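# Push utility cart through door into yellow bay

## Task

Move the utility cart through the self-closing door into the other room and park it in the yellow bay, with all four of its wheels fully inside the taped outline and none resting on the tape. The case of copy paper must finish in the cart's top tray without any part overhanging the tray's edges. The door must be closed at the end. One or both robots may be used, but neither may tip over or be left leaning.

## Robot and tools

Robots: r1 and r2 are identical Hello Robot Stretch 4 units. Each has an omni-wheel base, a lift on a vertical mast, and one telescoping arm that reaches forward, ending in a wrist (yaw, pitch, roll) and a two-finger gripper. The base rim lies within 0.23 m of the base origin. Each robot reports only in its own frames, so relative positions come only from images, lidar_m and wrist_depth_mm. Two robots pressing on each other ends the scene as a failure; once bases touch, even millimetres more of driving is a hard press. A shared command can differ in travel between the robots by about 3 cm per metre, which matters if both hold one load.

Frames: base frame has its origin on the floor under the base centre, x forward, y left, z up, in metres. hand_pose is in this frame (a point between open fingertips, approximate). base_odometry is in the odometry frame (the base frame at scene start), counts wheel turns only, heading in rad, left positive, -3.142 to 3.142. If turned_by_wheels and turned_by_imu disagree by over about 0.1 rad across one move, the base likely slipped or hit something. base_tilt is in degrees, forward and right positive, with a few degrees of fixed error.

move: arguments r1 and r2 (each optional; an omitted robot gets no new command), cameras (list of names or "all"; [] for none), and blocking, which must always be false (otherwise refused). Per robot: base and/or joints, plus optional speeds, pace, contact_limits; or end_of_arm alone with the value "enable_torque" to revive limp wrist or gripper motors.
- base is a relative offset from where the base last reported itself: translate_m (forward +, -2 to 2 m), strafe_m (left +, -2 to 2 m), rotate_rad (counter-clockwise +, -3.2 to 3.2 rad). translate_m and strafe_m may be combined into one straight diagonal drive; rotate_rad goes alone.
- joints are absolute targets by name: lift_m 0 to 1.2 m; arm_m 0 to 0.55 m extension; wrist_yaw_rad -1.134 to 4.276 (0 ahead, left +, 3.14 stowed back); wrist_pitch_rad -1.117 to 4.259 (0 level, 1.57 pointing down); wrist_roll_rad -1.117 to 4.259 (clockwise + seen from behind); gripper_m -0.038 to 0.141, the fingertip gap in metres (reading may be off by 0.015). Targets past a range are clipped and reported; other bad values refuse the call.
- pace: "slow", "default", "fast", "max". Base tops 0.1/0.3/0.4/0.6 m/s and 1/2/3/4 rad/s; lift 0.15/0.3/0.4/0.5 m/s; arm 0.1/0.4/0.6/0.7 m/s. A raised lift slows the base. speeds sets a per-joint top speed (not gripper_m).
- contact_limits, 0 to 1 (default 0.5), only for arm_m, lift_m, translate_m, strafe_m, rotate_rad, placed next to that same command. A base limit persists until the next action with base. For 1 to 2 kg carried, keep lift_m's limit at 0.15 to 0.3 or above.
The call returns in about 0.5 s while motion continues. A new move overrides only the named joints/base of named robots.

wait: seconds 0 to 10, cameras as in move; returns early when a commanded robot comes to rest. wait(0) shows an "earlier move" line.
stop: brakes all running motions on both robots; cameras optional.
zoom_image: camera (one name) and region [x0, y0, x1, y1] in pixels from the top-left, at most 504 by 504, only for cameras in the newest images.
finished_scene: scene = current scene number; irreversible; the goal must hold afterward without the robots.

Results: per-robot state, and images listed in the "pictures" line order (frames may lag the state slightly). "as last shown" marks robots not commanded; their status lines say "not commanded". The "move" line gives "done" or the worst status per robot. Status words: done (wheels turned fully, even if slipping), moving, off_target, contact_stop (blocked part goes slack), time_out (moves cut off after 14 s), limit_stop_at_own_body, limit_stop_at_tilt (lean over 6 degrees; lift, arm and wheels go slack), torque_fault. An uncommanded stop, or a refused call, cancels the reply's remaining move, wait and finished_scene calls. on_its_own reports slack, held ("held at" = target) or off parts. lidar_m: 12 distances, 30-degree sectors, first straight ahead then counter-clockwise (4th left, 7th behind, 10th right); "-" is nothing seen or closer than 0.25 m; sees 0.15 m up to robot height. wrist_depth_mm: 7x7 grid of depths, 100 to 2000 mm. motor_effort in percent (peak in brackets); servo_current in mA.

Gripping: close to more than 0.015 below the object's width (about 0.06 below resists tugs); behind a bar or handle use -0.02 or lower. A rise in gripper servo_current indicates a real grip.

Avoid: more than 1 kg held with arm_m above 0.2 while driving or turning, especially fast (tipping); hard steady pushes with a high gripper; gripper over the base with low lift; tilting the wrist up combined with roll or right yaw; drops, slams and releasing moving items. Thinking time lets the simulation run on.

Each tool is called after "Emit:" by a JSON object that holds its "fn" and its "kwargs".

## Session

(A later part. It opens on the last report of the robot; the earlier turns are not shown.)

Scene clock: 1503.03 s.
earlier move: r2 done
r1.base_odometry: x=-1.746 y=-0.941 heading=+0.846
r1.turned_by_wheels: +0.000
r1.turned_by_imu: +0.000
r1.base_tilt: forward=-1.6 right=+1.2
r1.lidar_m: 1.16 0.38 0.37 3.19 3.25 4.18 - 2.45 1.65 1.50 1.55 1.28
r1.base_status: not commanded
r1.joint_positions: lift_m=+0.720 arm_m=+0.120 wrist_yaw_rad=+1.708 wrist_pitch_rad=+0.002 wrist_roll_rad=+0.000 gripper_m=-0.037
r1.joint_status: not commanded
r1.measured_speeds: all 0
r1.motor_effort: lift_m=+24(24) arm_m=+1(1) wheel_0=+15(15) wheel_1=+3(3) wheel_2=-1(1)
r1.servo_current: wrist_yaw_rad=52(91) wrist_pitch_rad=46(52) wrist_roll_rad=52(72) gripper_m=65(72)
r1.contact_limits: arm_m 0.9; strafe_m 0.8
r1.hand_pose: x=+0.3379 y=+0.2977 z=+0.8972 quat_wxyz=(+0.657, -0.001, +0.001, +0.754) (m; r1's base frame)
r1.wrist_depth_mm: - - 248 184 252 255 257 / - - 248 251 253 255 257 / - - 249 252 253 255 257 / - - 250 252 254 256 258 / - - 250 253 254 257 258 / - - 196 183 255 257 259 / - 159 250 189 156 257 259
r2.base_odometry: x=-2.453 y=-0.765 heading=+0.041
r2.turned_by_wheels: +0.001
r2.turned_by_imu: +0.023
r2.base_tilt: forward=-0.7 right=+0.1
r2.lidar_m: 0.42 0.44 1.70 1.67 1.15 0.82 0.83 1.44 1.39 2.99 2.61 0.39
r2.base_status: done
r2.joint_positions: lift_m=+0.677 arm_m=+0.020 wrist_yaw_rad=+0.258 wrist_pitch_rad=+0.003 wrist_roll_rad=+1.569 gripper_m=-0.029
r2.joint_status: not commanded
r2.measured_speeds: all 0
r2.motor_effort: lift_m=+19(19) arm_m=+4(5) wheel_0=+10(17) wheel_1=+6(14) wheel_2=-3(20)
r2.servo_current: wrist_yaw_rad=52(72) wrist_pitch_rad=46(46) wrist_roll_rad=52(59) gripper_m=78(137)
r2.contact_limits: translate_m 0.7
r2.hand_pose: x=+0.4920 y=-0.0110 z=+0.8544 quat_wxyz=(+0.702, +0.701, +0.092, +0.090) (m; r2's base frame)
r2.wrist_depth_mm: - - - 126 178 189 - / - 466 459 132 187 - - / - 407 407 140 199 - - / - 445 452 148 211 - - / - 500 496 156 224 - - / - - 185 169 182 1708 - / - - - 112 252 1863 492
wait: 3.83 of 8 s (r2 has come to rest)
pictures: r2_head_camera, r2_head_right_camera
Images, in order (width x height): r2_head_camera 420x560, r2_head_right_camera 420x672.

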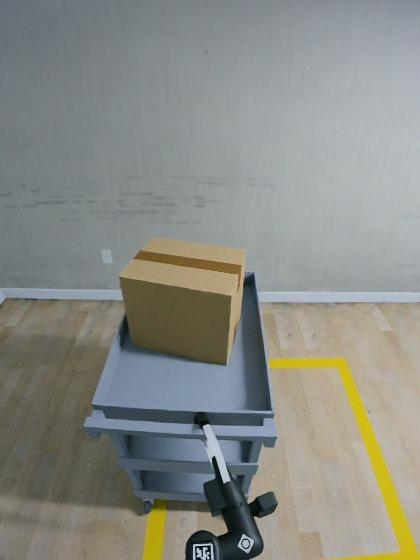

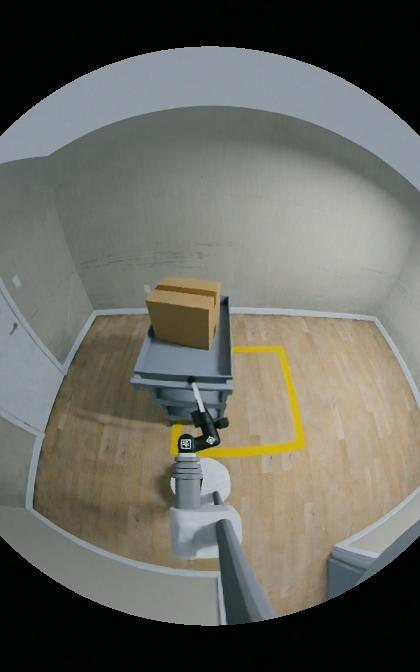

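Emit:
{"fn": "move", "kwargs": {"blocking": false, "r2": {"base":{"strafe_m":-0.25},"pace":"slow","contact_limits":{"strafe_m":0.7}}, "cameras": []}}

Emit:
{"fn": "wait", "kwargs": {"seconds": 8, "cameras": ["r2_head_camera","r2_head_left_camera"]}}

Emit:
{"fn": "move", "kwargs": {"blocking": false, "r2": {"base":{"translate_m":-0.3,"strafe_m":-0.09},"pace":"slow","contact_limits":{"translate_m":0.7}}, "cameras": []}}

Emit:
{"fn": "wait", "kwargs": {"seconds": 8, "cameras": ["r2_head_camera","r2_head_left_camera"]}}

Scene clock: 1515.07 s.
move: r2 moving
r1: as last shown
r1.lidar_m: 1.13 0.39 0.36 3.17 3.26 4.20 - 2.42 1.66 1.51 1.55 1.24
r1.servo_current: wrist_yaw_rad=52(78) wrist_pitch_rad=46(52) wrist_roll_rad=33(52) gripper_m=65(72)
r1.contact_limits: arm_m 0.9; strafe_m 0.8
r1.wrist_depth_mm: - - 248 184 253 255 256 / - - 249 251 252 255 257 / - - 249 251 253 255 257 / - - 249 253 254 257 258 / - - 250 253 254 257 258 / - - 196 183 254 257 259 / - 159 251 190 156 257 260
r2.base_odometry: x=-2.452 y=-0.779 heading=+0.041
r2.turned_by_wheels: +0.001
r2.turned_by_imu: +0.001
r2.base_tilt: forward=-0.7 right=+0.0
r2.lidar_m: 0.40 0.44 1.75 1.68 1.14 0.88 0.81 1.44 1.38 2.97 2.58 0.42
r2.base_status: strafe_m moving
r2.joint_positions: lift_m=+0.677 arm_m=+0.020 wrist_yaw_rad=+0.258 wrist_pitch_rad=+0.003 wrist_roll_rad=+1.569 gripper_m=-0.029
r2.joint_status: not commanded
r2.measured_speeds: translate_m=+0.000 strafe_m=-0.056 rotate_rad=-0.002 lift_m=+0.000 arm_m=+0.000 wrist_yaw_rad=+0.000 wrist_pitch_rad=+0.000 wrist_roll_rad=+0.000
r2.motor_effort: lift_m=+19(19) arm_m=+5(5) wheel_0=+11(18) wheel_1=-5(7) wheel_2=+0(3)
r2.servo_current: wrist_yaw_rad=59(59) wrist_pitch_rad=33(46) wrist_roll_rad=52(52) gripper_m=85(85)
r2.contact_limits: strafe_m 0.7
r2.hand_pose: x=+0.4920 y=-0.0109 z=+0.8544 quat_wxyz=(+0.702, +0.701, +0.092, +0.090) (m; r2's base frame)
r2.wrist_depth_mm: - - - 127 178 - - / - 473 469 132 189 - - / - 407 407 140 200 - - / - 449 445 148 211 - - / - 500 500 156 225 - - / - - 185 169 181 1708 - / - - - 112 251 1863 512
pictures: none
No camera images: "cameras" was empty.

Scene clock: 1518.20 s.
earlier move: r2 done
r1.base_odometry: x=-1.746 y=-0.941 heading=+0.846
r1.turned_by_wheels: +0.000
r1.turned_by_imu: +0.000
r1.base_tilt: forward=-1.6 right=+1.2
r1.lidar_m: 1.14 0.40 0.35 3.19 3.25 4.19 - 2.41 1.65 1.52 1.53 1.25
r1.base_status: not commanded
r1.joint_positions: lift_m=+0.720 arm_m=+0.120 wrist_yaw_rad=+1.708 wrist_pitch_rad=+0.002 wrist_roll_rad=+0.000 gripper_m=-0.037
r1.joint_status: not commanded
r1.measured_speeds: all 0
r1.motor_effort: lift_m=+24(24) arm_m=+1(1) wheel_0=+14(15) wheel_1=+3(3) wheel_2=-1(1)
r1.servo_current: wrist_yaw_rad=65(78) wrist_pitch_rad=46(52) wrist_roll_rad=72(72) gripper_m=65(78)
r1.contact_limits: arm_m 0.9; strafe_m 0.8
r1.hand_pose: x=+0.3379 y=+0.2977 z=+0.8972 quat_wxyz=(+0.657, -0.001, +0.001, +0.754) (m; r1's base frame)
r1.wrist_depth_mm: - - 248 183 253 255 257 / - - 249 251 252 255 257 / - - 249 251 253 255 257 / - - 249 252 254 255 257 / - - 250 252 255 256 258 / - - 196 183 255 256 259 / - 159 251 190 157 258 259
r2.base_odometry: x=-2.443 y=-1.015 heading=+0.041
r2.turned_by_wheels: +0.000
r2.turned_by_imu: +0.001
r2.base_tilt: forward=-0.6 right=+0.1
r2.lidar_m: 0.38 0.38 1.97 1.91 1.17 0.88 0.83 1.20 1.31 2.74 2.59 0.46
r2.base_status: done
r2.joint_positions: lift_m=+0.677 arm_m=+0.020 wrist_yaw_rad=+0.258 wrist_pitch_rad=+0.003 wrist_roll_rad=+1.569 gripper_m=-0.029
r2.joint_status: not commanded
r2.measured_speeds: all 0
r2.motor_effort: lift_m=+19(19) arm_m=+4(5) wheel_0=+5(18) wheel_1=-5(8) wheel_2=+2(4)
r2.servo_current: wrist_yaw_rad=52(72) wrist_pitch_rad=39(52) wrist_roll_rad=52(59) gripper_m=78(91)
r2.contact_limits: strafe_m 0.7
r2.hand_pose: x=+0.4920 y=-0.0109 z=+0.8544 quat_wxyz=(+0.702, +0.701, +0.092, +0.090) (m; r2's base frame)
r2.wrist_depth_mm: - - - 180 239 246 1078 / - - - 179 238 253 1182 / - - - 177 237 - - / - 439 484 176 237 - - / - 445 445 176 233 - - / - 459 186 174 181 - - / - 477 473 112 232 - -
wait: 3.13 of 8 s (r2 has come to rest)
pictures: r2_head_camera, r2_head_left_camera
Images, in order (width x height): r2_head_camera 420x560, r2_head_left_camera 420x672.

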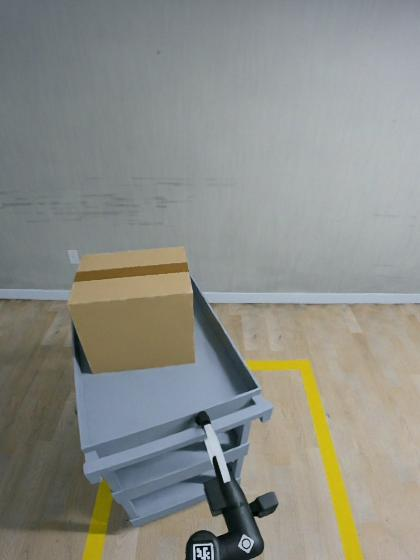

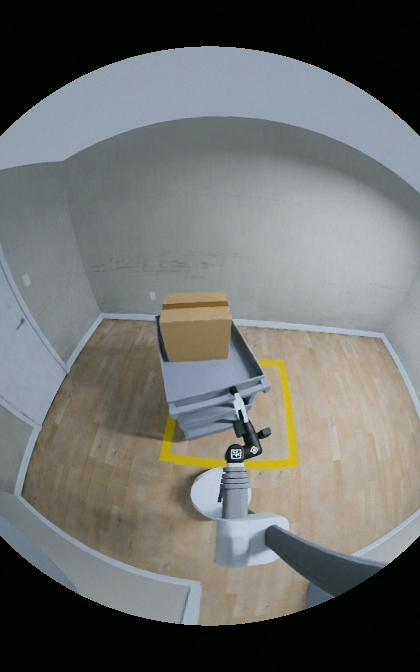

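Scene clock: 1518.70 s.
move: r2 moving
r1: as last shown
r1.lidar_m: 1.14 0.38 0.37 3.18 3.26 4.20 - 2.45 1.65 1.51 1.54 1.24
r1.servo_current: wrist_yaw_rad=78(78) wrist_pitch_rad=39(46) wrist_roll_rad=52(72) gripper_m=65(72)
r1.contact_limits: arm_m 0.9; strafe_m 0.8
r1.wrist_depth_mm: - - 248 185 253 255 257 / - - 249 252 253 255 257 / - - 249 251 253 254 256 / - - 249 252 254 256 258 / - - 250 252 254 257 258 / - - 196 183 255 257 259 / - 159 251 190 157 258 259
r2.base_odometry: x=-2.455 y=-1.019 heading=+0.041
r2.turned_by_wheels: +0.000
r2.turned_by_imu: +0.000
r2.base_tilt: forward=-0.6 right=+0.1
r2.lidar_m: 0.39 0.37 2.00 1.93 1.16 0.86 0.82 1.20 1.28 2.74 2.59 0.47
r2.base_status: translate_m moving; strafe_m moving
r2.joint_positions: lift_m=+0.677 arm_m=+0.020 wrist_yaw_rad=+0.258 wrist_pitch_rad=+0.003 wrist_roll_rad=+1.569 gripper_m=-0.029
r2.joint_status: not commanded
r2.measured_speeds: translate_m=-0.048 strafe_m=-0.014 rotate_rad=+0.001 lift_m=+0.000 arm_m=+0.000 wrist_yaw_rad=+0.000 wrist_pitch_rad=+0.000 wrist_roll_rad=+0.000
r2.motor_effort: lift_m=+19(19) arm_m=-4(4) wheel_0=-4(8) wheel_1=-8(9) wheel_2=+16(17)
r2.servo_current: wrist_yaw_rad=59(65) wrist_pitch_rad=33(46) wrist_roll_rad=59(59) gripper_m=85(85)
r2.contact_limits: translate_m 0.7
r2.hand_pose: x=+0.4921 y=-0.0109 z=+0.8544 quat_wxyz=(+0.702, +0.701, +0.092, +0.090) (m; r2's base frame)
r2.wrist_depth_mm: - - - 180 240 245 1098 / - - - 179 240 254 1182 / - - - 178 236 - - / - 436 480 177 236 - - / - 449 445 175 234 - - / - 455 185 174 180 - - / - - 477 112 232 - -
pictures: none
No camera images: "cameras" was empty.

Scene clock: 1522.57 s.
earlier move: r2 done
r1.base_odometry: x=-1.746 y=-0.941 heading=+0.846
r1.turned_by_wheels: +0.000
r1.turned_by_imu: +0.000
r1.base_tilt: forward=-1.6 right=+1.3
r1.lidar_m: 1.16 0.38 0.37 3.20 3.25 4.17 - 2.41 1.64 1.50 1.55 1.26
r1.base_status: not commanded
r1.joint_positions: lift_m=+0.720 arm_m=+0.120 wrist_yaw_rad=+1.708 wrist_pitch_rad=+0.002 wrist_roll_rad=+0.000 gripper_m=-0.037
r1.joint_status: not commanded
r1.measured_speeds: all 0
r1.motor_effort: lift_m=+24(24) arm_m=+1(1) wheel_0=+14(15) wheel_1=+3(3) wheel_2=-1(1)
r1.servo_current: wrist_yaw_rad=72(85) wrist_pitch_rad=39(52) wrist_roll_rad=59(72) gripper_m=65(72)
r1.contact_limits: arm_m 0.9; strafe_m 0.8
r1.hand_pose: x=+0.3379 y=+0.2977 z=+0.8972 quat_wxyz=(+0.657, -0.001, +0.001, +0.754) (m; r1's base frame)
r1.wrist_depth_mm: - - 249 184 253 255 255 / - - 249 251 252 255 258 / - - 249 252 253 255 257 / - - 250 252 254 256 258 / - - 249 253 254 257 258 / - - 196 183 255 257 259 / - 159 251 190 156 258 259
r2.base_odometry: x=-2.738 y=-1.117 heading=+0.040
r2.turned_by_wheels: -0.001
r2.turned_by_imu: -0.001
r2.base_tilt: forward=-0.6 right=+0.1
r2.lidar_m: 0.38 0.36 2.05 1.90 0.77 0.56 - 0.97 0.92 2.65 2.80 0.47
r2.base_status: done
r2.joint_positions: lift_m=+0.677 arm_m=+0.020 wrist_yaw_rad=+0.249 wrist_pitch_rad=+0.003 wrist_roll_rad=+1.569 gripper_m=-0.029
r2.joint_status: not commanded
r2.measured_speeds: all 0
r2.motor_effort: lift_m=+19(19) arm_m=-4(4) wheel_0=-7(12) wheel_1=-6(10) wheel_2=+7(17)
r2.servo_current: wrist_yaw_rad=39(65) wrist_pitch_rad=39(52) wrist_roll_rad=46(59) gripper_m=85(85)
r2.contact_limits: translate_m 0.7
r2.hand_pose: x=+0.4920 y=-0.0135 z=+0.8544 quat_wxyz=(+0.702, +0.701, +0.089, +0.087) (m; r2's base frame)
r2.wrist_depth_mm: - - - 198 238 1576 1205 / - - - 191 256 273 273 / - - - 187 248 1863 - / - - - 182 243 - - / - 449 442 179 236 - - / - 445 184 175 182 - - / - 455 452 112 227 - -
wait: 3.87 of 8 s (r2 has come to rest)
pictures: r2_head_camera, r2_head_left_camera
Images, in order (width x height): r2_head_camera 420x560, r2_head_left_camera 420x672.

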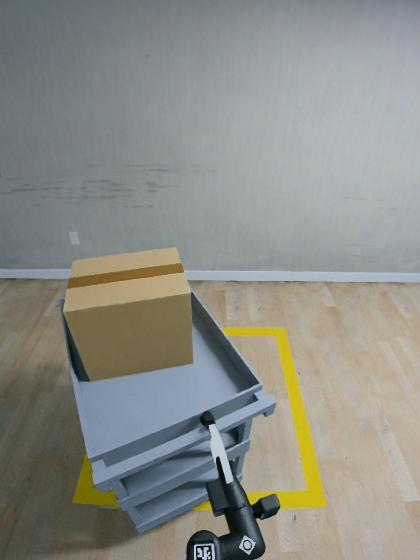

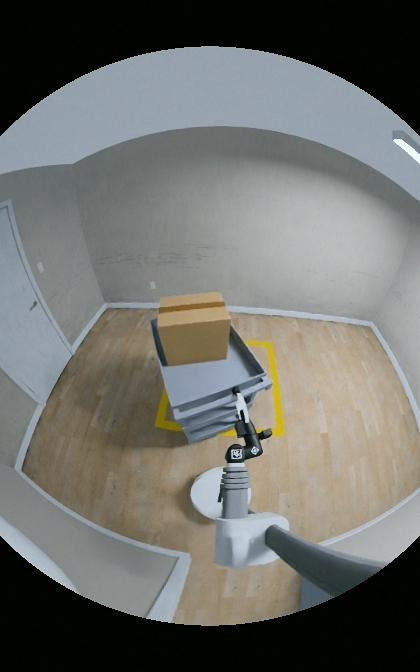

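Emit:
{"fn": "move", "kwargs": {"blocking": false, "r2": {"base":{"translate_m":-0.24,"strafe_m":-0.08},"pace":"slow","contact_limits":{"translate_m":0.6}}, "cameras": []}}

Emit:
{"fn": "wait", "kwargs": {"seconds": 8, "cameras": []}}

Emit:
{"fn": "move", "kwargs": {"blocking": false, "r2": {"base":{"strafe_m":0.26,"translate_m":0.04},"pace":"slow","contact_limits":{"strafe_m":0.7}}, "cameras": []}}

Emit:
{"fn": "wait", "kwargs": {"seconds": 8, "cameras": ["r2_head_camera","r2_head_right_camera"]}}

Scene clock: 1529.73 s.
move: r2 moving
r1: as last shown
r1.base_tilt: forward=-1.6 right=+1.2
r1.lidar_m: 1.15 0.36 0.36 3.17 3.26 4.17 - 2.42 1.64 1.50 1.55 1.23
r1.servo_current: wrist_yaw_rad=59(78) wrist_pitch_rad=39(46) wrist_roll_rad=59(59) gripper_m=65(78)
r1.contact_limits: arm_m 0.9; strafe_m 0.8
r1.wrist_depth_mm: - - 248 184 252 254 257 / - - 249 251 253 255 257 / - - 249 252 253 255 257 / - - 249 253 254 255 258 / - - 249 252 253 257 257 / - - 196 183 254 257 258 / - 159 250 190 157 258 259
r2.base_odometry: x=-2.751 y=-1.121 heading=+0.040
r2.turned_by_wheels: +0.000
r2.turned_by_imu: +0.000
r2.base_tilt: forward=-0.7 right=+0.1
r2.lidar_m: 0.38 0.37 2.11 1.85 0.75 0.57 - 0.99 0.91 2.60 2.81 0.49
r2.base_status: translate_m moving; strafe_m moving
r2.joint_positions: lift_m=+0.677 arm_m=+0.020 wrist_yaw_rad=+0.249 wrist_pitch_rad=+0.003 wrist_roll_rad=+1.569 gripper_m=-0.029
r2.joint_status: not commanded
r2.measured_speeds: translate_m=-0.048 strafe_m=-0.017 rotate_rad=+0.003 lift_m=+0.000 arm_m=+0.000 wrist_yaw_rad=+0.000 wrist_pitch_rad=+0.000 wrist_roll_rad=+0.000
r2.motor_effort: lift_m=+19(19) arm_m=-4(4) wheel_0=-9(12) wheel_1=-9(11) wheel_2=+12(14)
r2.servo_current: wrist_yaw_rad=46(46) wrist_pitch_rad=39(46) wrist_roll_rad=39(59) gripper_m=85(91)
r2.contact_limits: translate_m 0.6
r2.hand_pose: x=+0.4920 y=-0.0135 z=+0.8544 quat_wxyz=(+0.702, +0.701, +0.089, +0.087) (m; r2's base frame)
r2.wrist_depth_mm: - - - 198 236 1537 1229 / - - - 191 254 272 272 / - - - 187 248 1808 - / - - - 183 242 - - / - 449 442 179 237 - - / - 445 184 175 182 - - / - 455 449 112 226 - -
pictures: none
No camera images: "cameras" was empty.

Scene clock: 1533.00 s.
earlier move: r2 done
r1.base_odometry: x=-1.746 y=-0.941 heading=+0.846
r1.turned_by_wheels: +0.000
r1.turned_by_imu: +0.000
r1.base_tilt: forward=-1.6 right=+1.2
r1.lidar_m: 1.13 0.39 0.38 3.19 3.27 4.19 - 2.41 1.63 1.51 1.55 1.25
r1.base_status: not commanded
r1.joint_positions: lift_m=+0.720 arm_m=+0.120 wrist_yaw_rad=+1.708 wrist_pitch_rad=+0.002 wrist_roll_rad=+0.000 gripper_m=-0.037
r1.joint_status: not commanded
r1.measured_speeds: all 0
r1.motor_effort: lift_m=+24(24) arm_m=+1(1) wheel_0=+15(15) wheel_1=+3(3) wheel_2=+0(1)
r1.servo_current: wrist_yaw_rad=72(78) wrist_pitch_rad=39(52) wrist_roll_rad=39(65) gripper_m=72(78)
r1.contact_limits: arm_m 0.9; strafe_m 0.8
r1.hand_pose: x=+0.3379 y=+0.2977 z=+0.8972 quat_wxyz=(+0.657, -0.001, +0.001, +0.754) (m; r1's base frame)
r1.wrist_depth_mm: - - 249 184 252 255 257 / - - 248 251 252 255 257 / - - 250 251 253 255 257 / - - 250 251 254 256 257 / - - 250 252 254 257 259 / - - 196 183 255 257 259 / - 159 250 190 157 258 259
r2.base_odometry: x=-2.975 y=-1.206 heading=+0.040
r2.turned_by_wheels: +0.000
r2.turned_by_imu: +0.001
r2.base_tilt: forward=-0.7 right=+0.0
r2.lidar_m: 0.37 0.34 2.18 1.15 0.44 0.42 - 0.83 0.71 1.77 2.69 0.52
r2.base_status: done
r2.joint_positions: lift_m=+0.677 arm_m=+0.020 wrist_yaw_rad=+0.250 wrist_pitch_rad=+0.003 wrist_roll_rad=+1.569 gripper_m=-0.029
r2.joint_status: not commanded
r2.measured_speeds: all 0
r2.motor_effort: lift_m=+19(19) arm_m=-4(4) wheel_0=-2(12) wheel_1=-6(11) wheel_2=+8(14)
r2.servo_current: wrist_yaw_rad=52(52) wrist_pitch_rad=46(52) wrist_roll_rad=46(65) gripper_m=78(91)
r2.contact_limits: translate_m 0.6
r2.hand_pose: x=+0.4920 y=-0.0132 z=+0.8544 quat_wxyz=(+0.702, +0.701, +0.089, +0.087) (m; r2's base frame)
r2.wrist_depth_mm: - - - 202 224 1756 1229 / - - - 248 259 266 265 / - - - 190 250 1863 - / - - - 186 243 - - / - 442 442 179 237 - - / - 445 185 175 182 - - / - 445 445 112 224 - -
wait: 3.27 of 8 s (r2 has come to rest)
pictures: none
No camera images: "cameras" was empty.

Scene clock: 1533.50 s.
move: r2 moving
r1: as last shown
r1.base_tilt: forward=-1.5 right=+1.3
r1.lidar_m: 1.14 0.38 0.37 3.18 3.22 4.17 - 2.43 1.67 1.51 1.54 1.25
r1.motor_effort: lift_m=+24(24) arm_m=+1(1) wheel_0=+15(15) wheel_1=+3(3) wheel_2=-1(1)
r1.servo_current: wrist_yaw_rad=52(78) wrist_pitch_rad=39(46) wrist_roll_rad=33(59) gripper_m=65(72)
r1.contact_limits: arm_m 0.9; strafe_m 0.8
r1.wrist_depth_mm: - - 249 184 253 255 257 / - - 248 251 253 255 257 / - - 250 251 253 256 257 / - - 249 252 254 256 258 / - - 250 252 254 257 258 / - - 196 183 254 257 258 / - 159 250 190 157 257 259
r2.base_odometry: x=-2.974 y=-1.193 heading=+0.039
r2.turned_by_wheels: -0.001
r2.turned_by_imu: -0.001
r2.base_tilt: forward=-0.7 right=+0.1
r2.lidar_m: 0.37 0.34 2.17 1.16 0.48 0.42 - 0.85 0.72 1.74 2.69 0.50
r2.base_status: translate_m moving; strafe_m moving
r2.joint_positions: lift_m=+0.677 arm_m=+0.020 wrist_yaw_rad=+0.248 wrist_pitch_rad=+0.003 wrist_roll_rad=+1.569 gripper_m=-0.029
r2.joint_status: not commanded
r2.measured_speeds: translate_m=+0.008 strafe_m=+0.052 rotate_rad=-0.004 lift_m=+0.000 arm_m=+0.000 wrist_yaw_rad=-0.028 wrist_pitch_rad=+0.000 wrist_roll_rad=+0.000
r2.motor_effort: lift_m=+19(19) arm_m=-4(4) wheel_0=-9(11) wheel_1=+8(10) wheel_2=-7(9)
r2.servo_current: wrist_yaw_rad=52(59) wrist_pitch_rad=46(52) wrist_roll_rad=59(59) gripper_m=78(85)
r2.contact_limits: strafe_m 0.7
r2.hand_pose: x=+0.4920 y=-0.0138 z=+0.8544 quat_wxyz=(+0.702, +0.701, +0.088, +0.087) (m; r2's base frame)
r2.wrist_depth_mm: - - - 206 226 1808 1205 / - - - 259 264 272 270 / - - - 193 253 1808 - / - - - 186 244 - - / - 462 442 179 238 - - / - 442 183 174 182 - - / - - 445 112 224 - -
pictures: none
No camera images: "cameras" was empty.

Scene clock: 1536.83 s.
earlier move: r2 done
r1.base_odometry: x=-1.746 y=-0.941 heading=+0.846
r1.turned_by_wheels: +0.000
r1.turned_by_imu: +0.000
r1.base_tilt: forward=-1.7 right=+1.2
r1.lidar_m: 1.16 0.40 0.36 3.19 3.25 4.19 - 2.47 1.64 1.50 1.53 1.25
r1.base_status: not commanded
r1.joint_positions: lift_m=+0.720 arm_m=+0.120 wrist_yaw_rad=+1.708 wrist_pitch_rad=+0.002 wrist_roll_rad=+0.000 gripper_m=-0.037
r1.joint_status: not commanded
r1.measured_speeds: all 0
r1.motor_effort: lift_m=+24(24) arm_m=+1(1) wheel_0=+14(15) wheel_1=+3(3) wheel_2=-1(1)
r1.servo_current: wrist_yaw_rad=59(78) wrist_pitch_rad=46(52) wrist_roll_rad=46(72) gripper_m=65(78)
r1.contact_limits: arm_m 0.9; strafe_m 0.8
r1.hand_pose: x=+0.3379 y=+0.2977 z=+0.8972 quat_wxyz=(+0.657, -0.001, +0.001, +0.754) (m; r1's base frame)
r1.wrist_depth_mm: - - 249 185 252 255 256 / - - 248 250 252 255 258 / - - 249 251 252 256 257 / - - 250 251 254 255 258 / - - 250 253 253 256 258 / - - 196 183 255 257 259 / - 159 250 190 157 258 260
r2.base_odometry: x=-2.945 y=-0.945 heading=+0.040
r2.turned_by_wheels: +0.000
r2.turned_by_imu: -0.001
r2.base_tilt: forward=-0.7 right=+0.1
r2.lidar_m: 0.40 0.40 1.92 1.22 0.51 0.35 0.34 1.22 0.96 1.85 2.97 0.43
r2.base_status: done
r2.joint_positions: lift_m=+0.677 arm_m=+0.020 wrist_yaw_rad=+0.238 wrist_pitch_rad=+0.003 wrist_roll_rad=+1.569 gripper_m=-0.029
r2.joint_status: not commanded
r2.measured_speeds: all 0
r2.motor_effort: lift_m=+19(19) arm_m=-3(4) wheel_0=-7(16) wheel_1=+4(10) wheel_2=-7(15)
r2.servo_current: wrist_yaw_rad=65(91) wrist_pitch_rad=39(52) wrist_roll_rad=52(65) gripper_m=78(85)
r2.contact_limits: strafe_m 0.7
r2.hand_pose: x=+0.4918 y=-0.0169 z=+0.8544 quat_wxyz=(+0.703, +0.701, +0.085, +0.083) (m; r2's base frame)
r2.wrist_depth_mm: - - - 157 215 220 218 / - - - 160 217 1756 - / - - 621 162 222 - - / - 442 433 165 225 - - / - - 455 169 229 - - / - - 184 172 181 - - / - - 512 112 236 1756 -
wait: 3.33 of 8 s (r2 has come to rest)
pictures: r2_head_camera, r2_head_right_camera
Images, in order (width x height): r2_head_camera 420x560, r2_head_right_camera 420x672.

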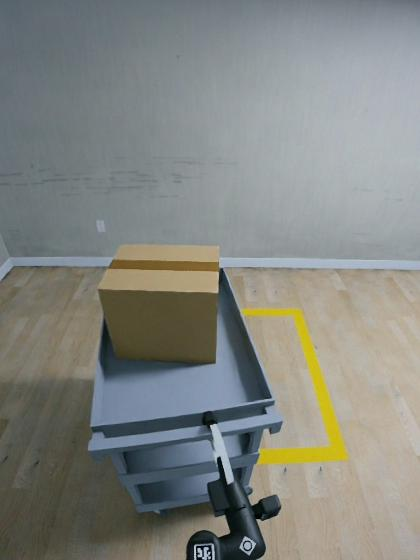

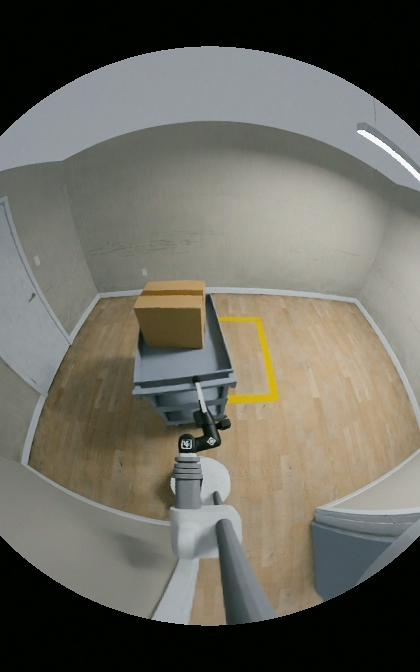

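Emit:
{"fn": "move", "kwargs": {"blocking": false, "r2": {"base":{"strafe_m":0.17,"translate_m":0.03},"pace":"slow","contact_limits":{"strafe_m":0.8}}, "cameras": []}}

Emit:
{"fn": "wait", "kwargs": {"seconds": 6, "cameras": ["r2_head_camera"]}}

Scene clock: 1562.33 s.
move: r2 moving
r1: as last shown
r1.base_tilt: forward=-1.6 right=+1.2
r1.lidar_m: 1.15 0.38 0.38 3.18 3.24 4.18 - 2.43 1.64 1.50 1.55 1.26
r1.motor_effort: lift_m=+24(24) arm_m=+1(1) wheel_0=+15(15) wheel_1=+3(3) wheel_2=-1(1)
r1.servo_current: wrist_yaw_rad=59(72) wrist_pitch_rad=46(46) wrist_roll_rad=33(72) gripper_m=72(72)
r1.contact_limits: arm_m 0.9; strafe_m 0.8
r1.wrist_depth_mm: - - 248 184 252 255 257 / - - 249 251 253 255 257 / - - 249 252 253 256 257 / - - 249 253 253 256 258 / - - 250 253 254 256 258 / - - 196 183 254 257 258 / - 159 250 190 157 258 259
r2.base_odometry: x=-2.943 y=-0.932 heading=+0.039
r2.turned_by_wheels: -0.001
r2.turned_by_imu: -0.001
r2.base_tilt: forward=-0.6 right=+0.1
r2.lidar_m: 0.38 0.41 1.88 1.24 0.48 0.37 0.32 1.19 0.97 1.84 2.97 0.44
r2.base_status: translate_m moving; strafe_m moving
r2.joint_positions: lift_m=+0.677 arm_m=+0.020 wrist_yaw_rad=+0.238 wrist_pitch_rad=+0.003 wrist_roll_rad=+1.569 gripper_m=-0.029
r2.joint_status: not commanded
r2.measured_speeds: translate_m=+0.009 strafe_m=+0.051 rotate_rad=+0.001 lift_m=+0.000 arm_m=+0.000 wrist_yaw_rad=+0.000 wrist_pitch_rad=+0.000 wrist_roll_rad=+0.000
r2.motor_effort: lift_m=+19(19) arm_m=-3(4) wheel_0=-11(12) wheel_1=+8(9) wheel_2=-11(11)
r2.servo_current: wrist_yaw_rad=72(78) wrist_pitch_rad=39(46) wrist_roll_rad=46(59) gripper_m=85(85)
r2.contact_limits: strafe_m 0.8
r2.hand_pose: x=+0.4918 y=-0.0169 z=+0.8544 quat_wxyz=(+0.703, +0.701, +0.085, +0.083) (m; r2's base frame)
r2.wrist_depth_mm: - - - 157 213 218 218 / - - - 160 216 1756 - / - - 597 163 221 - - / - 442 433 165 225 - - / - - 459 168 229 - - / - - 184 172 182 - - / - - 517 112 238 1661 -
pictures: none
No camera images: "cameras" was empty.

Scene clock: 1564.77 s.
earlier move: r2 done
r1.base_odometry: x=-1.746 y=-0.941 heading=+0.846
r1.turned_by_wheels: +0.000
r1.turned_by_imu: +0.000
r1.base_tilt: forward=-1.6 right=+1.3
r1.lidar_m: 1.17 0.41 0.37 3.16 3.25 4.15 - 2.40 1.65 1.51 1.55 1.23
r1.base_status: not commanded
r1.joint_positions: lift_m=+0.720 arm_m=+0.120 wrist_yaw_rad=+1.708 wrist_pitch_rad=+0.002 wrist_roll_rad=+0.000 gripper_m=-0.037
r1.joint_status: not commanded
r1.measured_speeds: all 0
r1.motor_effort: lift_m=+24(24) arm_m=+1(1) wheel_0=+15(15) wheel_1=+3(3) wheel_2=-1(1)
r1.servo_current: wrist_yaw_rad=65(78) wrist_pitch_rad=39(52) wrist_roll_rad=46(72) gripper_m=65(72)
r1.contact_limits: arm_m 0.9; strafe_m 0.8
r1.hand_pose: x=+0.3379 y=+0.2977 z=+0.8972 quat_wxyz=(+0.657, -0.001, +0.001, +0.754) (m; r1's base frame)
r1.wrist_depth_mm: - - 248 184 252 255 256 / - - 249 251 253 256 257 / - - 249 252 253 255 258 / - - 250 252 254 255 258 / - - 250 253 254 256 258 / - - 196 183 255 257 259 / - 159 250 189 157 258 259
r2.base_odometry: x=-2.922 y=-0.774 heading=+0.039
r2.turned_by_wheels: +0.000
r2.turned_by_imu: +0.000
r2.base_tilt: forward=-0.7 right=+0.1
r2.lidar_m: 0.39 0.44 1.75 1.30 0.52 0.39 0.35 0.39 1.14 1.93 3.15 0.45
r2.base_status: done
r2.joint_positions: lift_m=+0.677 arm_m=+0.020 wrist_yaw_rad=+0.240 wrist_pitch_rad=+0.003 wrist_roll_rad=+1.569 gripper_m=-0.029
r2.joint_status: not commanded
r2.measured_speeds: all 0
r2.motor_effort: lift_m=+19(19) arm_m=-3(4) wheel_0=-5(15) wheel_1=+3(9) wheel_2=-6(11)
r2.servo_current: wrist_yaw_rad=59(85) wrist_pitch_rad=39(52) wrist_roll_rad=59(59) gripper_m=78(85)
r2.contact_limits: strafe_m 0.8
r2.hand_pose: x=+0.4918 y=-0.0164 z=+0.8544 quat_wxyz=(+0.703, +0.701, +0.085, +0.084) (m; r2's base frame)
r2.wrist_depth_mm: - - - 139 193 206 - / - - - 144 201 - - / - 455 418 150 210 - - / - 455 442 157 218 - - / - - 480 163 229 - - / - - 183 171 181 715 - / - - - 112 244 1863 521
wait: 2.43 of 6 s (r2 has come to rest)
pictures: r2_head_camera
Images, in order (width x height): r2_head_camera 420x560.

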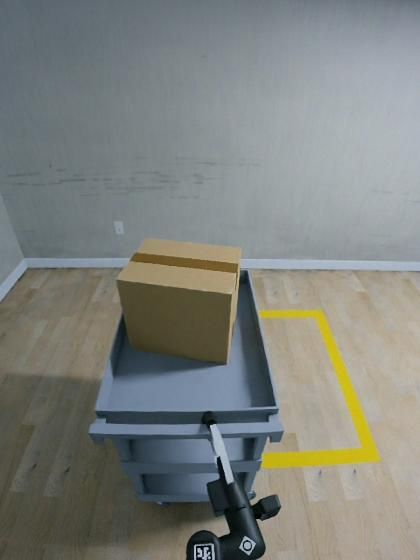

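Emit:
{"fn": "move", "kwargs": {"blocking": false, "r2": {"base":{"strafe_m":-0.09,"translate_m":0.38},"pace":"slow","contact_limits":{"strafe_m":0.8}}, "cameras": []}}

Emit:
{"fn": "wait", "kwargs": {"seconds": 9, "cameras": ["r2_head_camera"]}}

Scene clock: 1570.07 s.
move: r2 moving
r1: as last shown
r1.lidar_m: 1.15 0.39 0.39 3.17 3.26 4.17 - 2.44 1.65 1.51 1.53 1.25
r1.motor_effort: lift_m=+24(24) arm_m=+1(1) wheel_0=+14(15) wheel_1=+3(3) wheel_2=-1(1)
r1.servo_current: wrist_yaw_rad=46(72) wrist_pitch_rad=52(52) wrist_roll_rad=46(65) gripper_m=65(72)
r1.contact_limits: arm_m 0.9; strafe_m 0.8
r1.wrist_depth_mm: - - 248 184 252 254 256 / - - 248 251 253 255 256 / - - 249 251 254 256 257 / - - 250 252 253 256 258 / - - 250 252 254 256 259 / - - 196 183 255 257 258 / - 159 250 190 156 258 259
r2.base_odometry: x=-2.909 y=-0.776 heading=+0.039
r2.turned_by_wheels: +0.000
r2.turned_by_imu: +0.001
r2.base_tilt: forward=-0.7 right=+0.1
r2.lidar_m: 0.42 0.42 1.76 1.38 0.55 0.40 0.37 0.38 1.15 2.00 3.15 0.43
r2.base_status: translate_m moving; strafe_m moving
r2.joint_positions: lift_m=+0.677 arm_m=+0.020 wrist_yaw_rad=+0.240 wrist_pitch_rad=+0.003 wrist_roll_rad=+1.569 gripper_m=-0.029
r2.joint_status: not commanded
r2.measured_speeds: translate_m=+0.050 strafe_m=-0.011 rotate_rad=+0.004 lift_m=+0.000 arm_m=+0.000 wrist_yaw_rad=+0.002 wrist_pitch_rad=+0.000 wrist_roll_rad=+0.000
r2.motor_effort: lift_m=+19(19) arm_m=-1(4) wheel_0=+7(9) wheel_1=+6(6) wheel_2=-15(15)
r2.servo_current: wrist_yaw_rad=72(72) wrist_pitch_rad=39(46) wrist_roll_rad=46(59) gripper_m=78(85)
r2.contact_limits: strafe_m 0.8
r2.hand_pose: x=+0.4918 y=-0.0164 z=+0.8544 quat_wxyz=(+0.703, +0.701, +0.086, +0.084) (m; r2's base frame)
r2.wrist_depth_mm: - - - 139 193 197 - / - - - 143 200 - - / - 469 415 148 208 - - / - 452 436 156 216 - - / - - 473 163 227 - - / - - 186 168 181 715 - / - - - 112 244 1808 535
pictures: none
No camera images: "cameras" was empty.

Scene clock: 1574.73 s.
earlier move: r2 done
r1.base_odometry: x=-1.746 y=-0.941 heading=+0.846
r1.turned_by_wheels: +0.000
r1.turned_by_imu: +0.000
r1.base_tilt: forward=-1.6 right=+1.2
r1.lidar_m: 1.14 0.40 0.36 3.19 3.26 4.16 - 2.42 1.64 1.52 1.56 1.26
r1.base_status: not commanded
r1.joint_positions: lift_m=+0.720 arm_m=+0.120 wrist_yaw_rad=+1.708 wrist_pitch_rad=+0.002 wrist_roll_rad=+0.000 gripper_m=-0.037
r1.joint_status: not commanded
r1.measured_speeds: all 0
r1.motor_effort: lift_m=+24(24) arm_m=+1(1) wheel_0=+14(15) wheel_1=+3(4) wheel_2=-1(1)
r1.servo_current: wrist_yaw_rad=78(85) wrist_pitch_rad=39(52) wrist_roll_rad=46(72) gripper_m=65(78)
r1.contact_limits: arm_m 0.9; strafe_m 0.8
r1.hand_pose: x=+0.3379 y=+0.2977 z=+0.8972 quat_wxyz=(+0.657, -0.001, +0.001, +0.754) (m; r1's base frame)
r1.wrist_depth_mm: - - 248 183 252 255 258 / - - 249 252 253 255 257 / - - 249 251 254 255 257 / - - 249 252 253 256 258 / - - 250 253 254 256 259 / - - 196 183 255 257 259 / - 159 250 190 156 259 258
r2.base_odometry: x=-2.539 y=-0.849 heading=+0.040
r2.turned_by_wheels: +0.001
r2.turned_by_imu: +0.004
r2.base_tilt: forward=-0.7 right=+0.0
r2.lidar_m: 0.36 0.33 1.81 1.74 1.05 0.77 0.73 1.32 1.25 2.91 2.73 0.51
r2.base_status: done
r2.joint_positions: lift_m=+0.677 arm_m=+0.020 wrist_yaw_rad=+0.254 wrist_pitch_rad=+0.003 wrist_roll_rad=+1.569 gripper_m=-0.029
r2.joint_status: not commanded
r2.measured_speeds: all 0
r2.motor_effort: lift_m=+19(19) arm_m=+4(4) wheel_0=+7(15) wheel_1=+7(10) wheel_2=-4(15)
r2.servo_current: wrist_yaw_rad=52(72) wrist_pitch_rad=33(46) wrist_roll_rad=33(65) gripper_m=85(85)
r2.contact_limits: strafe_m 0.8
r2.hand_pose: x=+0.4920 y=-0.0120 z=+0.8544 quat_wxyz=(+0.702, +0.701, +0.091, +0.089) (m; r2's base frame)
r2.wrist_depth_mm: - - - 211 212 1618 1205 / - - - 204 268 274 274 / - - - 194 256 1708 1308 / - - - 187 246 1863 - / - 439 436 179 236 - - / - 439 185 173 182 - - / - - 436 112 223 - -
wait: 4.67 of 9 s (r2 has come to rest)
pictures: r2_head_camera
Images, in order (width x height): r2_head_camera 420x560.

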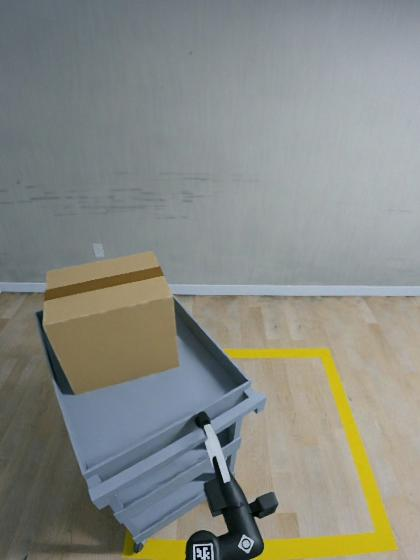

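Emit:
{"fn": "move", "kwargs": {"blocking": false, "r2": {"base":{"strafe_m":0.3,"translate_m":-0.03},"pace":"slow","contact_limits":{"strafe_m":0.8}}, "cameras": []}}

Emit:
{"fn": "wait", "kwargs": {"seconds": 6, "cameras": ["r2_head_camera"]}}

Scene clock: 1588.00 s.
move: r2 moving
r1: as last shown
r1.lidar_m: 1.17 0.39 0.38 3.18 3.28 4.20 - 2.45 1.62 1.48 1.54 1.26
r1.motor_effort: lift_m=+24(24) arm_m=+1(1) wheel_0=+14(15) wheel_1=+3(3) wheel_2=-1(1)
r1.servo_current: wrist_yaw_rad=46(72) wrist_pitch_rad=39(46) wrist_roll_rad=39(65) gripper_m=65(72)
r1.contact_limits: arm_m 0.9; strafe_m 0.8
r1.wrist_depth_mm: - - 248 185 253 254 257 / - - 249 251 253 255 257 / - - 250 251 254 255 257 / - - 250 253 254 256 258 / - - 250 252 254 256 259 / - - 196 183 255 257 259 / - 159 250 190 157 257 259
r2.base_odometry: x=-2.540 y=-0.836 heading=+0.040
r2.turned_by_wheels: +0.000
r2.turned_by_imu: +0.001
r2.base_tilt: forward=-0.7 right=+0.1
r2.lidar_m: 0.35 0.34 1.79 1.74 1.03 0.78 0.74 1.33 1.26 2.89 2.72 0.52
r2.base_status: translate_m moving; strafe_m moving
r2.joint_positions: lift_m=+0.677 arm_m=+0.020 wrist_yaw_rad=+0.251 wrist_pitch_rad=+0.003 wrist_roll_rad=+1.569 gripper_m=-0.029
r2.joint_status: not commanded
r2.measured_speeds: translate_m=-0.006 strafe_m=+0.051 rotate_rad=-0.004 lift_m=+0.000 arm_m=+0.000 wrist_yaw_rad=-0.030 wrist_pitch_rad=+0.000 wrist_roll_rad=+0.000
r2.motor_effort: lift_m=+19(19) arm_m=+4(4) wheel_0=-7(9) wheel_1=+7(10) wheel_2=+6(6)
r2.servo_current: wrist_yaw_rad=59(65) wrist_pitch_rad=46(46) wrist_roll_rad=52(52) gripper_m=78(91)
r2.contact_limits: strafe_m 0.8
r2.hand_pose: x=+0.4920 y=-0.0130 z=+0.8544 quat_wxyz=(+0.702, +0.701, +0.089, +0.088) (m; r2's base frame)
r2.wrist_depth_mm: - - - 215 217 1576 1229 / - - - 238 271 278 278 / - - - 195 258 1661 1308 / - - - 189 248 1863 - / - 439 442 180 238 - - / - 436 183 173 181 - - / - - 433 112 221 - -
pictures: none
No camera images: "cameras" was empty.

Scene clock: 1591.70 s.
earlier move: r2 done
r1.base_odometry: x=-1.746 y=-0.941 heading=+0.846
r1.turned_by_wheels: +0.000
r1.turned_by_imu: +0.000
r1.base_tilt: forward=-1.6 right=+1.2
r1.lidar_m: 1.14 0.38 0.39 3.20 3.26 4.15 - 2.41 1.64 1.49 1.55 1.23
r1.base_status: not commanded
r1.joint_positions: lift_m=+0.720 arm_m=+0.120 wrist_yaw_rad=+1.708 wrist_pitch_rad=+0.002 wrist_roll_rad=+0.000 gripper_m=-0.037
r1.joint_status: not commanded
r1.measured_speeds: all 0
r1.motor_effort: lift_m=+24(24) arm_m=+1(1) wheel_0=+15(15) wheel_1=+3(3) wheel_2=-1(1)
r1.servo_current: wrist_yaw_rad=46(85) wrist_pitch_rad=46(52) wrist_roll_rad=59(78) gripper_m=65(78)
r1.contact_limits: arm_m 0.9; strafe_m 0.8
r1.hand_pose: x=+0.3379 y=+0.2977 z=+0.8972 quat_wxyz=(+0.657, -0.001, +0.001, +0.754) (m; r1's base frame)
r1.wrist_depth_mm: - - 249 184 252 255 256 / - - 249 251 253 255 257 / - - 249 250 253 255 258 / - - 250 251 254 256 258 / - - 250 252 255 256 258 / - - 196 183 256 257 259 / - 159 250 190 157 258 260
r2.base_odometry: x=-2.580 y=-0.551 heading=+0.040
r2.turned_by_wheels: +0.000
r2.turned_by_imu: -0.001
r2.base_tilt: forward=-0.7 right=+0.1
r2.lidar_m: 0.40 0.40 1.49 1.47 0.98 0.73 0.70 0.76 1.48 3.19 2.78 0.45
r2.base_status: done
r2.joint_positions: lift_m=+0.677 arm_m=+0.020 wrist_yaw_rad=+0.244 wrist_pitch_rad=+0.003 wrist_roll_rad=+1.569 gripper_m=-0.029
r2.joint_status: not commanded
r2.measured_speeds: all 0
r2.motor_effort: lift_m=+19(19) arm_m=+4(4) wheel_0=-8(19) wheel_1=+3(10) wheel_2=+7(10)
r2.servo_current: wrist_yaw_rad=59(78) wrist_pitch_rad=39(52) wrist_roll_rad=52(65) gripper_m=78(91)
r2.contact_limits: strafe_m 0.8
r2.hand_pose: x=+0.4918 y=-0.0153 z=+0.8544 quat_wxyz=(+0.702, +0.701, +0.087, +0.085) (m; r2's base frame)
r2.wrist_depth_mm: - - - 169 228 233 233 / - - - 170 229 1576 1229 / - - - 170 230 - - / - 442 439 171 230 - - / - 459 449 173 232 - - / - - 183 173 181 - - / - - 492 112 235 - -
wait: 3.70 of 6 s (r2 has come to rest)
pictures: r2_head_camera
Images, in order (width x height): r2_head_camera 420x560.

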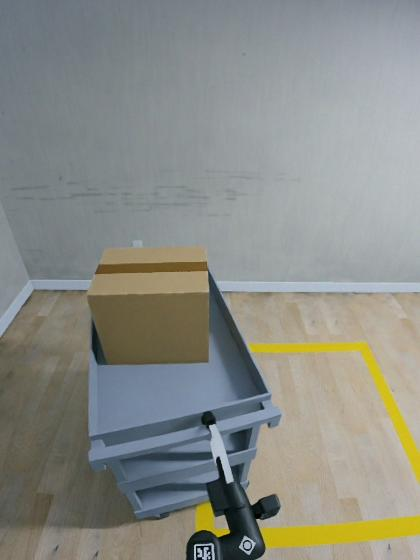

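Emit:
{"fn": "move", "kwargs": {"blocking": false, "r2": {"base":{"strafe_m":0.05,"translate_m":-0.33},"pace":"slow","contact_limits":{"strafe_m":0.8}}, "cameras": []}}

Emit:
{"fn": "wait", "kwargs": {"seconds": 6, "cameras": ["r2_head_camera"]}}

Emit:
{"fn": "move", "kwargs": {"blocking": false, "r2": {"base":{"strafe_m":0.4,"translate_m":0.04},"pace":"slow","contact_limits":{"strafe_m":0.8}}, "cameras": []}}

Emit:
{"fn": "wait", "kwargs": {"seconds": 7, "cameras": ["r2_head_camera","r2_head_right_camera"]}}

Scene clock: 1607.83 s.
move: r2 moving
r1: as last shown
r1.base_tilt: forward=-1.6 right=+1.3
r1.lidar_m: 1.14 0.41 0.37 3.18 3.23 4.17 - 2.45 1.63 1.49 1.54 1.26
r1.motor_effort: lift_m=+24(24) arm_m=+1(1) wheel_0=+14(15) wheel_1=+3(3) wheel_2=-1(1)
r1.servo_current: wrist_yaw_rad=52(72) wrist_pitch_rad=52(52) wrist_roll_rad=46(59) gripper_m=72(72)
r1.contact_limits: arm_m 0.9; strafe_m 0.8
r1.wrist_depth_mm: - - 248 184 253 254 257 / - - 249 251 254 255 257 / - - 249 251 253 255 256 / - - 250 253 253 255 257 / - - 250 252 254 257 258 / - - 196 183 255 257 258 / - 159 251 190 157 258 260
r2.base_odometry: x=-2.593 y=-0.549 heading=+0.040
r2.turned_by_wheels: +0.000
r2.turned_by_imu: +0.001
r2.base_tilt: forward=-0.6 right=+0.0
r2.lidar_m: 0.42 0.41 1.50 1.47 0.95 0.72 0.68 0.73 1.47 3.21 2.81 0.44
r2.base_status: translate_m moving; strafe_m moving
r2.joint_positions: lift_m=+0.677 arm_m=+0.020 wrist_yaw_rad=+0.248 wrist_pitch_rad=+0.003 wrist_roll_rad=+1.569 gripper_m=-0.029
r2.joint_status: not commanded
r2.measured_speeds: translate_m=-0.048 strafe_m=+0.008 rotate_rad=+0.004 lift_m=+0.000 arm_m=+0.000 wrist_yaw_rad=+0.020 wrist_pitch_rad=+0.000 wrist_roll_rad=+0.000
r2.motor_effort: lift_m=+18(19) arm_m=+0(4) wheel_0=-8(13) wheel_1=-10(10) wheel_2=+15(15)
r2.servo_current: wrist_yaw_rad=46(59) wrist_pitch_rad=39(46) wrist_roll_rad=52(59) gripper_m=78(85)
r2.contact_limits: strafe_m 0.8
r2.hand_pose: x=+0.4919 y=-0.0139 z=+0.8544 quat_wxyz=(+0.702, +0.701, +0.088, +0.087) (m; r2's base frame)
r2.wrist_depth_mm: - - - 164 222 227 227 / - - - 167 224 1708 1308 / - - 609 167 227 - - / - 439 439 169 229 - - / - 466 455 172 231 - - / - - 185 173 181 - - / - - 504 112 237 1863 -
pictures: none
No camera images: "cameras" was empty.

Scene clock: 1611.93 s.
earlier move: r2 done
r1.base_odometry: x=-1.746 y=-0.941 heading=+0.846
r1.turned_by_wheels: +0.000
r1.turned_by_imu: +0.000
r1.base_tilt: forward=-1.6 right=+1.3
r1.lidar_m: 1.15 0.39 0.35 3.18 3.24 4.19 - 2.42 1.65 1.51 1.56 1.26
r1.base_status: not commanded
r1.joint_positions: lift_m=+0.720 arm_m=+0.120 wrist_yaw_rad=+1.708 wrist_pitch_rad=+0.002 wrist_roll_rad=+0.000 gripper_m=-0.037
r1.joint_status: not commanded
r1.measured_speeds: all 0
r1.motor_effort: lift_m=+24(24) arm_m=+1(2) wheel_0=+15(15) wheel_1=+3(3) wheel_2=-1(1)
r1.servo_current: wrist_yaw_rad=59(78) wrist_pitch_rad=39(52) wrist_roll_rad=59(65) gripper_m=72(78)
r1.contact_limits: arm_m 0.9; strafe_m 0.8
r1.hand_pose: x=+0.3379 y=+0.2977 z=+0.8972 quat_wxyz=(+0.657, -0.001, +0.001, +0.754) (m; r1's base frame)
r1.wrist_depth_mm: - - 248 184 253 255 257 / - - 249 252 253 255 257 / - - 250 251 254 255 257 / - - 250 252 254 255 257 / - - 250 253 253 256 258 / - - 196 183 255 257 259 / - 159 251 190 157 258 259
r2.base_odometry: x=-2.912 y=-0.514 heading=+0.040
r2.turned_by_wheels: +0.000
r2.turned_by_imu: +0.002
r2.base_tilt: forward=-0.6 right=+0.1
r2.lidar_m: 0.43 0.45 1.47 1.29 0.53 0.40 0.36 0.40 1.39 1.98 3.22 0.43
r2.base_status: done
r2.joint_positions: lift_m=+0.677 arm_m=+0.020 wrist_yaw_rad=+0.256 wrist_pitch_rad=+0.003 wrist_roll_rad=+1.569 gripper_m=-0.029
r2.joint_status: not commanded
r2.measured_speeds: all 0
r2.motor_effort: lift_m=+19(19) arm_m=-3(4) wheel_0=+0(13) wheel_1=-5(10) wheel_2=+9(17)
r2.servo_current: wrist_yaw_rad=52(72) wrist_pitch_rad=33(52) wrist_roll_rad=46(59) gripper_m=85(91)
r2.contact_limits: strafe_m 0.8
r2.hand_pose: x=+0.4920 y=-0.0115 z=+0.8544 quat_wxyz=(+0.702, +0.701, +0.091, +0.089) (m; r2's base frame)
r2.wrist_depth_mm: - - - 133 188 192 - / - - 564 141 197 - - / - 433 421 146 206 - - / - 459 442 154 217 - - / - - 484 160 227 - - / - - 186 170 182 699 - / - - - 112 249 - 521
wait: 4.10 of 6 s (r2 has come to rest)
pictures: r2_head_camera
Images, in order (width x height): r2_head_camera 420x560.

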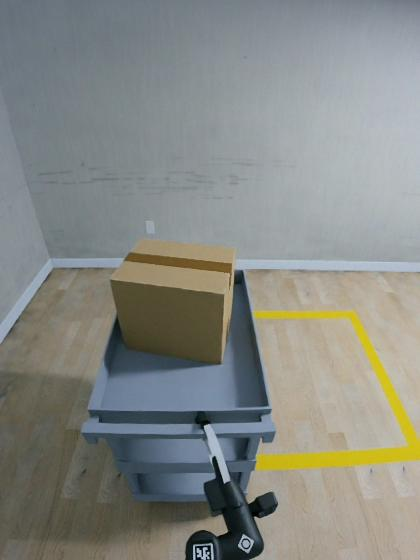

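Scene clock: 1612.43 s.
move: r2 moving
r1: as last shown
r1.lidar_m: 1.13 0.39 0.37 3.17 3.25 4.17 - 2.44 1.60 1.51 1.51 1.24
r1.motor_effort: lift_m=+24(24) arm_m=+1(1) wheel_0=+14(15) wheel_1=+3(3) wheel_2=-1(1)
r1.servo_current: wrist_yaw_rad=65(78) wrist_pitch_rad=52(52) wrist_roll_rad=39(59) gripper_m=72(78)
r1.contact_limits: arm_m 0.9; strafe_m 0.8
r1.wrist_depth_mm: - - 249 184 252 254 257 / - - 249 251 252 255 257 / - - 249 250 253 255 257 / - - 249 251 253 256 258 / - - 251 253 254 256 259 / - - 196 183 255 257 258 / - 159 250 190 157 258 259
r2.base_odometry: x=-2.911 y=-0.500 heading=+0.040
r2.turned_by_wheels: -0.001
r2.turned_by_imu: -0.001
r2.base_tilt: forward=-0.7 right=+0.0
r2.lidar_m: 0.43 0.44 1.47 1.35 0.48 0.40 0.36 0.40 1.38 2.02 3.24 0.43
r2.base_status: translate_m moving; strafe_m moving
r2.joint_positions: lift_m=+0.677 arm_m=+0.020 wrist_yaw_rad=+0.251 wrist_pitch_rad=+0.003 wrist_roll_rad=+1.569 gripper_m=-0.029
r2.joint_status: not commanded
r2.measured_speeds: translate_m=+0.005 strafe_m=+0.054 rotate_rad=-0.008 lift_m=+0.000 arm_m=+0.000 wrist_yaw_rad=-0.034 wrist_pitch_rad=+0.000 wrist_roll_rad=+0.000
r2.motor_effort: lift_m=+19(19) arm_m=-3(4) wheel_0=-8(9) wheel_1=+8(9) wheel_2=-7(9)
r2.servo_current: wrist_yaw_rad=33(59) wrist_pitch_rad=39(46) wrist_roll_rad=46(52) gripper_m=78(85)
r2.contact_limits: strafe_m 0.8
r2.hand_pose: x=+0.4920 y=-0.0129 z=+0.8544 quat_wxyz=(+0.702, +0.701, +0.090, +0.088) (m; r2's base frame)
r2.wrist_depth_mm: - - - 138 191 196 - / - - 597 142 200 - - / - 452 421 149 208 - - / - 455 445 157 217 - - / - - 480 164 228 - - / - - 183 171 180 707 - / - - - 112 250 1863 521
pictures: none
No camera images: "cameras" was empty.

Scene clock: 1617.17 s.
earlier move: r2 done
r1.base_odometry: x=-1.746 y=-0.941 heading=+0.846
r1.turned_by_wheels: +0.000
r1.turned_by_imu: +0.000
r1.base_tilt: forward=-1.6 right=+1.2
r1.lidar_m: 1.15 0.38 0.37 3.18 3.23 4.18 - 2.46 1.65 1.51 1.53 1.26
r1.base_status: not commanded
r1.joint_positions: lift_m=+0.720 arm_m=+0.120 wrist_yaw_rad=+1.708 wrist_pitch_rad=+0.002 wrist_roll_rad=+0.000 gripper_m=-0.037
r1.joint_status: not commanded
r1.measured_speeds: all 0
r1.motor_effort: lift_m=+24(24) arm_m=+1(2) wheel_0=+15(15) wheel_1=+3(3) wheel_2=-1(1)
r1.servo_current: wrist_yaw_rad=72(85) wrist_pitch_rad=39(52) wrist_roll_rad=46(72) gripper_m=65(78)
r1.contact_limits: arm_m 0.9; strafe_m 0.8
r1.hand_pose: x=+0.3379 y=+0.2977 z=+0.8972 quat_wxyz=(+0.657, -0.001, +0.001, +0.754) (m; r1's base frame)
r1.wrist_depth_mm: - - 249 184 253 256 256 / - - 249 250 253 255 256 / - - 249 251 253 255 257 / - - 250 252 254 256 258 / - - 250 252 254 257 259 / - - 196 183 255 256 259 / - 159 250 190 157 257 259
r2.base_odometry: x=-2.888 y=-0.113 heading=+0.039
r2.turned_by_wheels: +0.000
r2.turned_by_imu: -0.001
r2.base_tilt: forward=-0.7 right=+0.1
r2.lidar_m: 0.40 0.57 1.09 1.04 0.55 0.41 0.40 0.43 0.64 2.07 3.22 0.35
r2.base_status: done
r2.joint_positions: lift_m=+0.677 arm_m=+0.020 wrist_yaw_rad=+0.239 wrist_pitch_rad=+0.003 wrist_roll_rad=+1.569 gripper_m=-0.029
r2.joint_status: not commanded
r2.measured_speeds: all 0
r2.motor_effort: lift_m=+19(19) arm_m=-4(4) wheel_0=-5(18) wheel_1=+3(9) wheel_2=-10(13)
r2.servo_current: wrist_yaw_rad=65(78) wrist_pitch_rad=46(52) wrist_roll_rad=65(65) gripper_m=78(91)
r2.contact_limits: strafe_m 0.8
r2.hand_pose: x=+0.4918 y=-0.0166 z=+0.8544 quat_wxyz=(+0.703, +0.701, +0.085, +0.084) (m; r2's base frame)
r2.wrist_depth_mm: 312 324 - - - - - / - 375 - - - - - / - 504 462 - 158 159 - / - - - - 187 609 - / - - - 107 220 1661 525 / - - 182 136 181 1756 488 / - - - 112 415 - 430
wait: 4.73 of 7 s (r2 has come to rest)
pictures: r2_head_camera, r2_head_right_camera
Images, in order (width x height): r2_head_camera 420x560, r2_head_right_camera 420x672.

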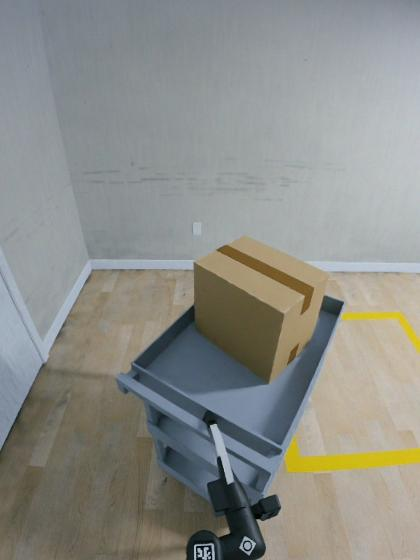

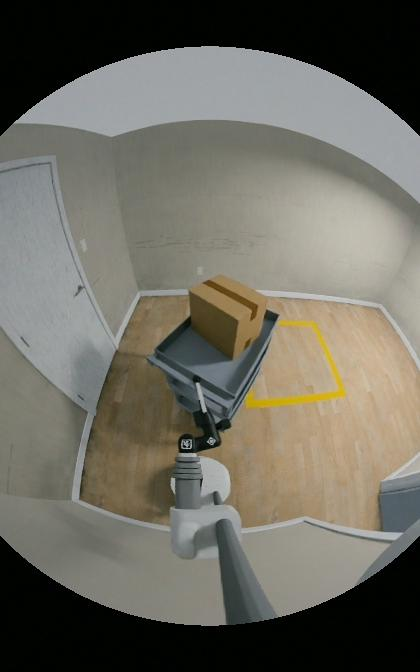

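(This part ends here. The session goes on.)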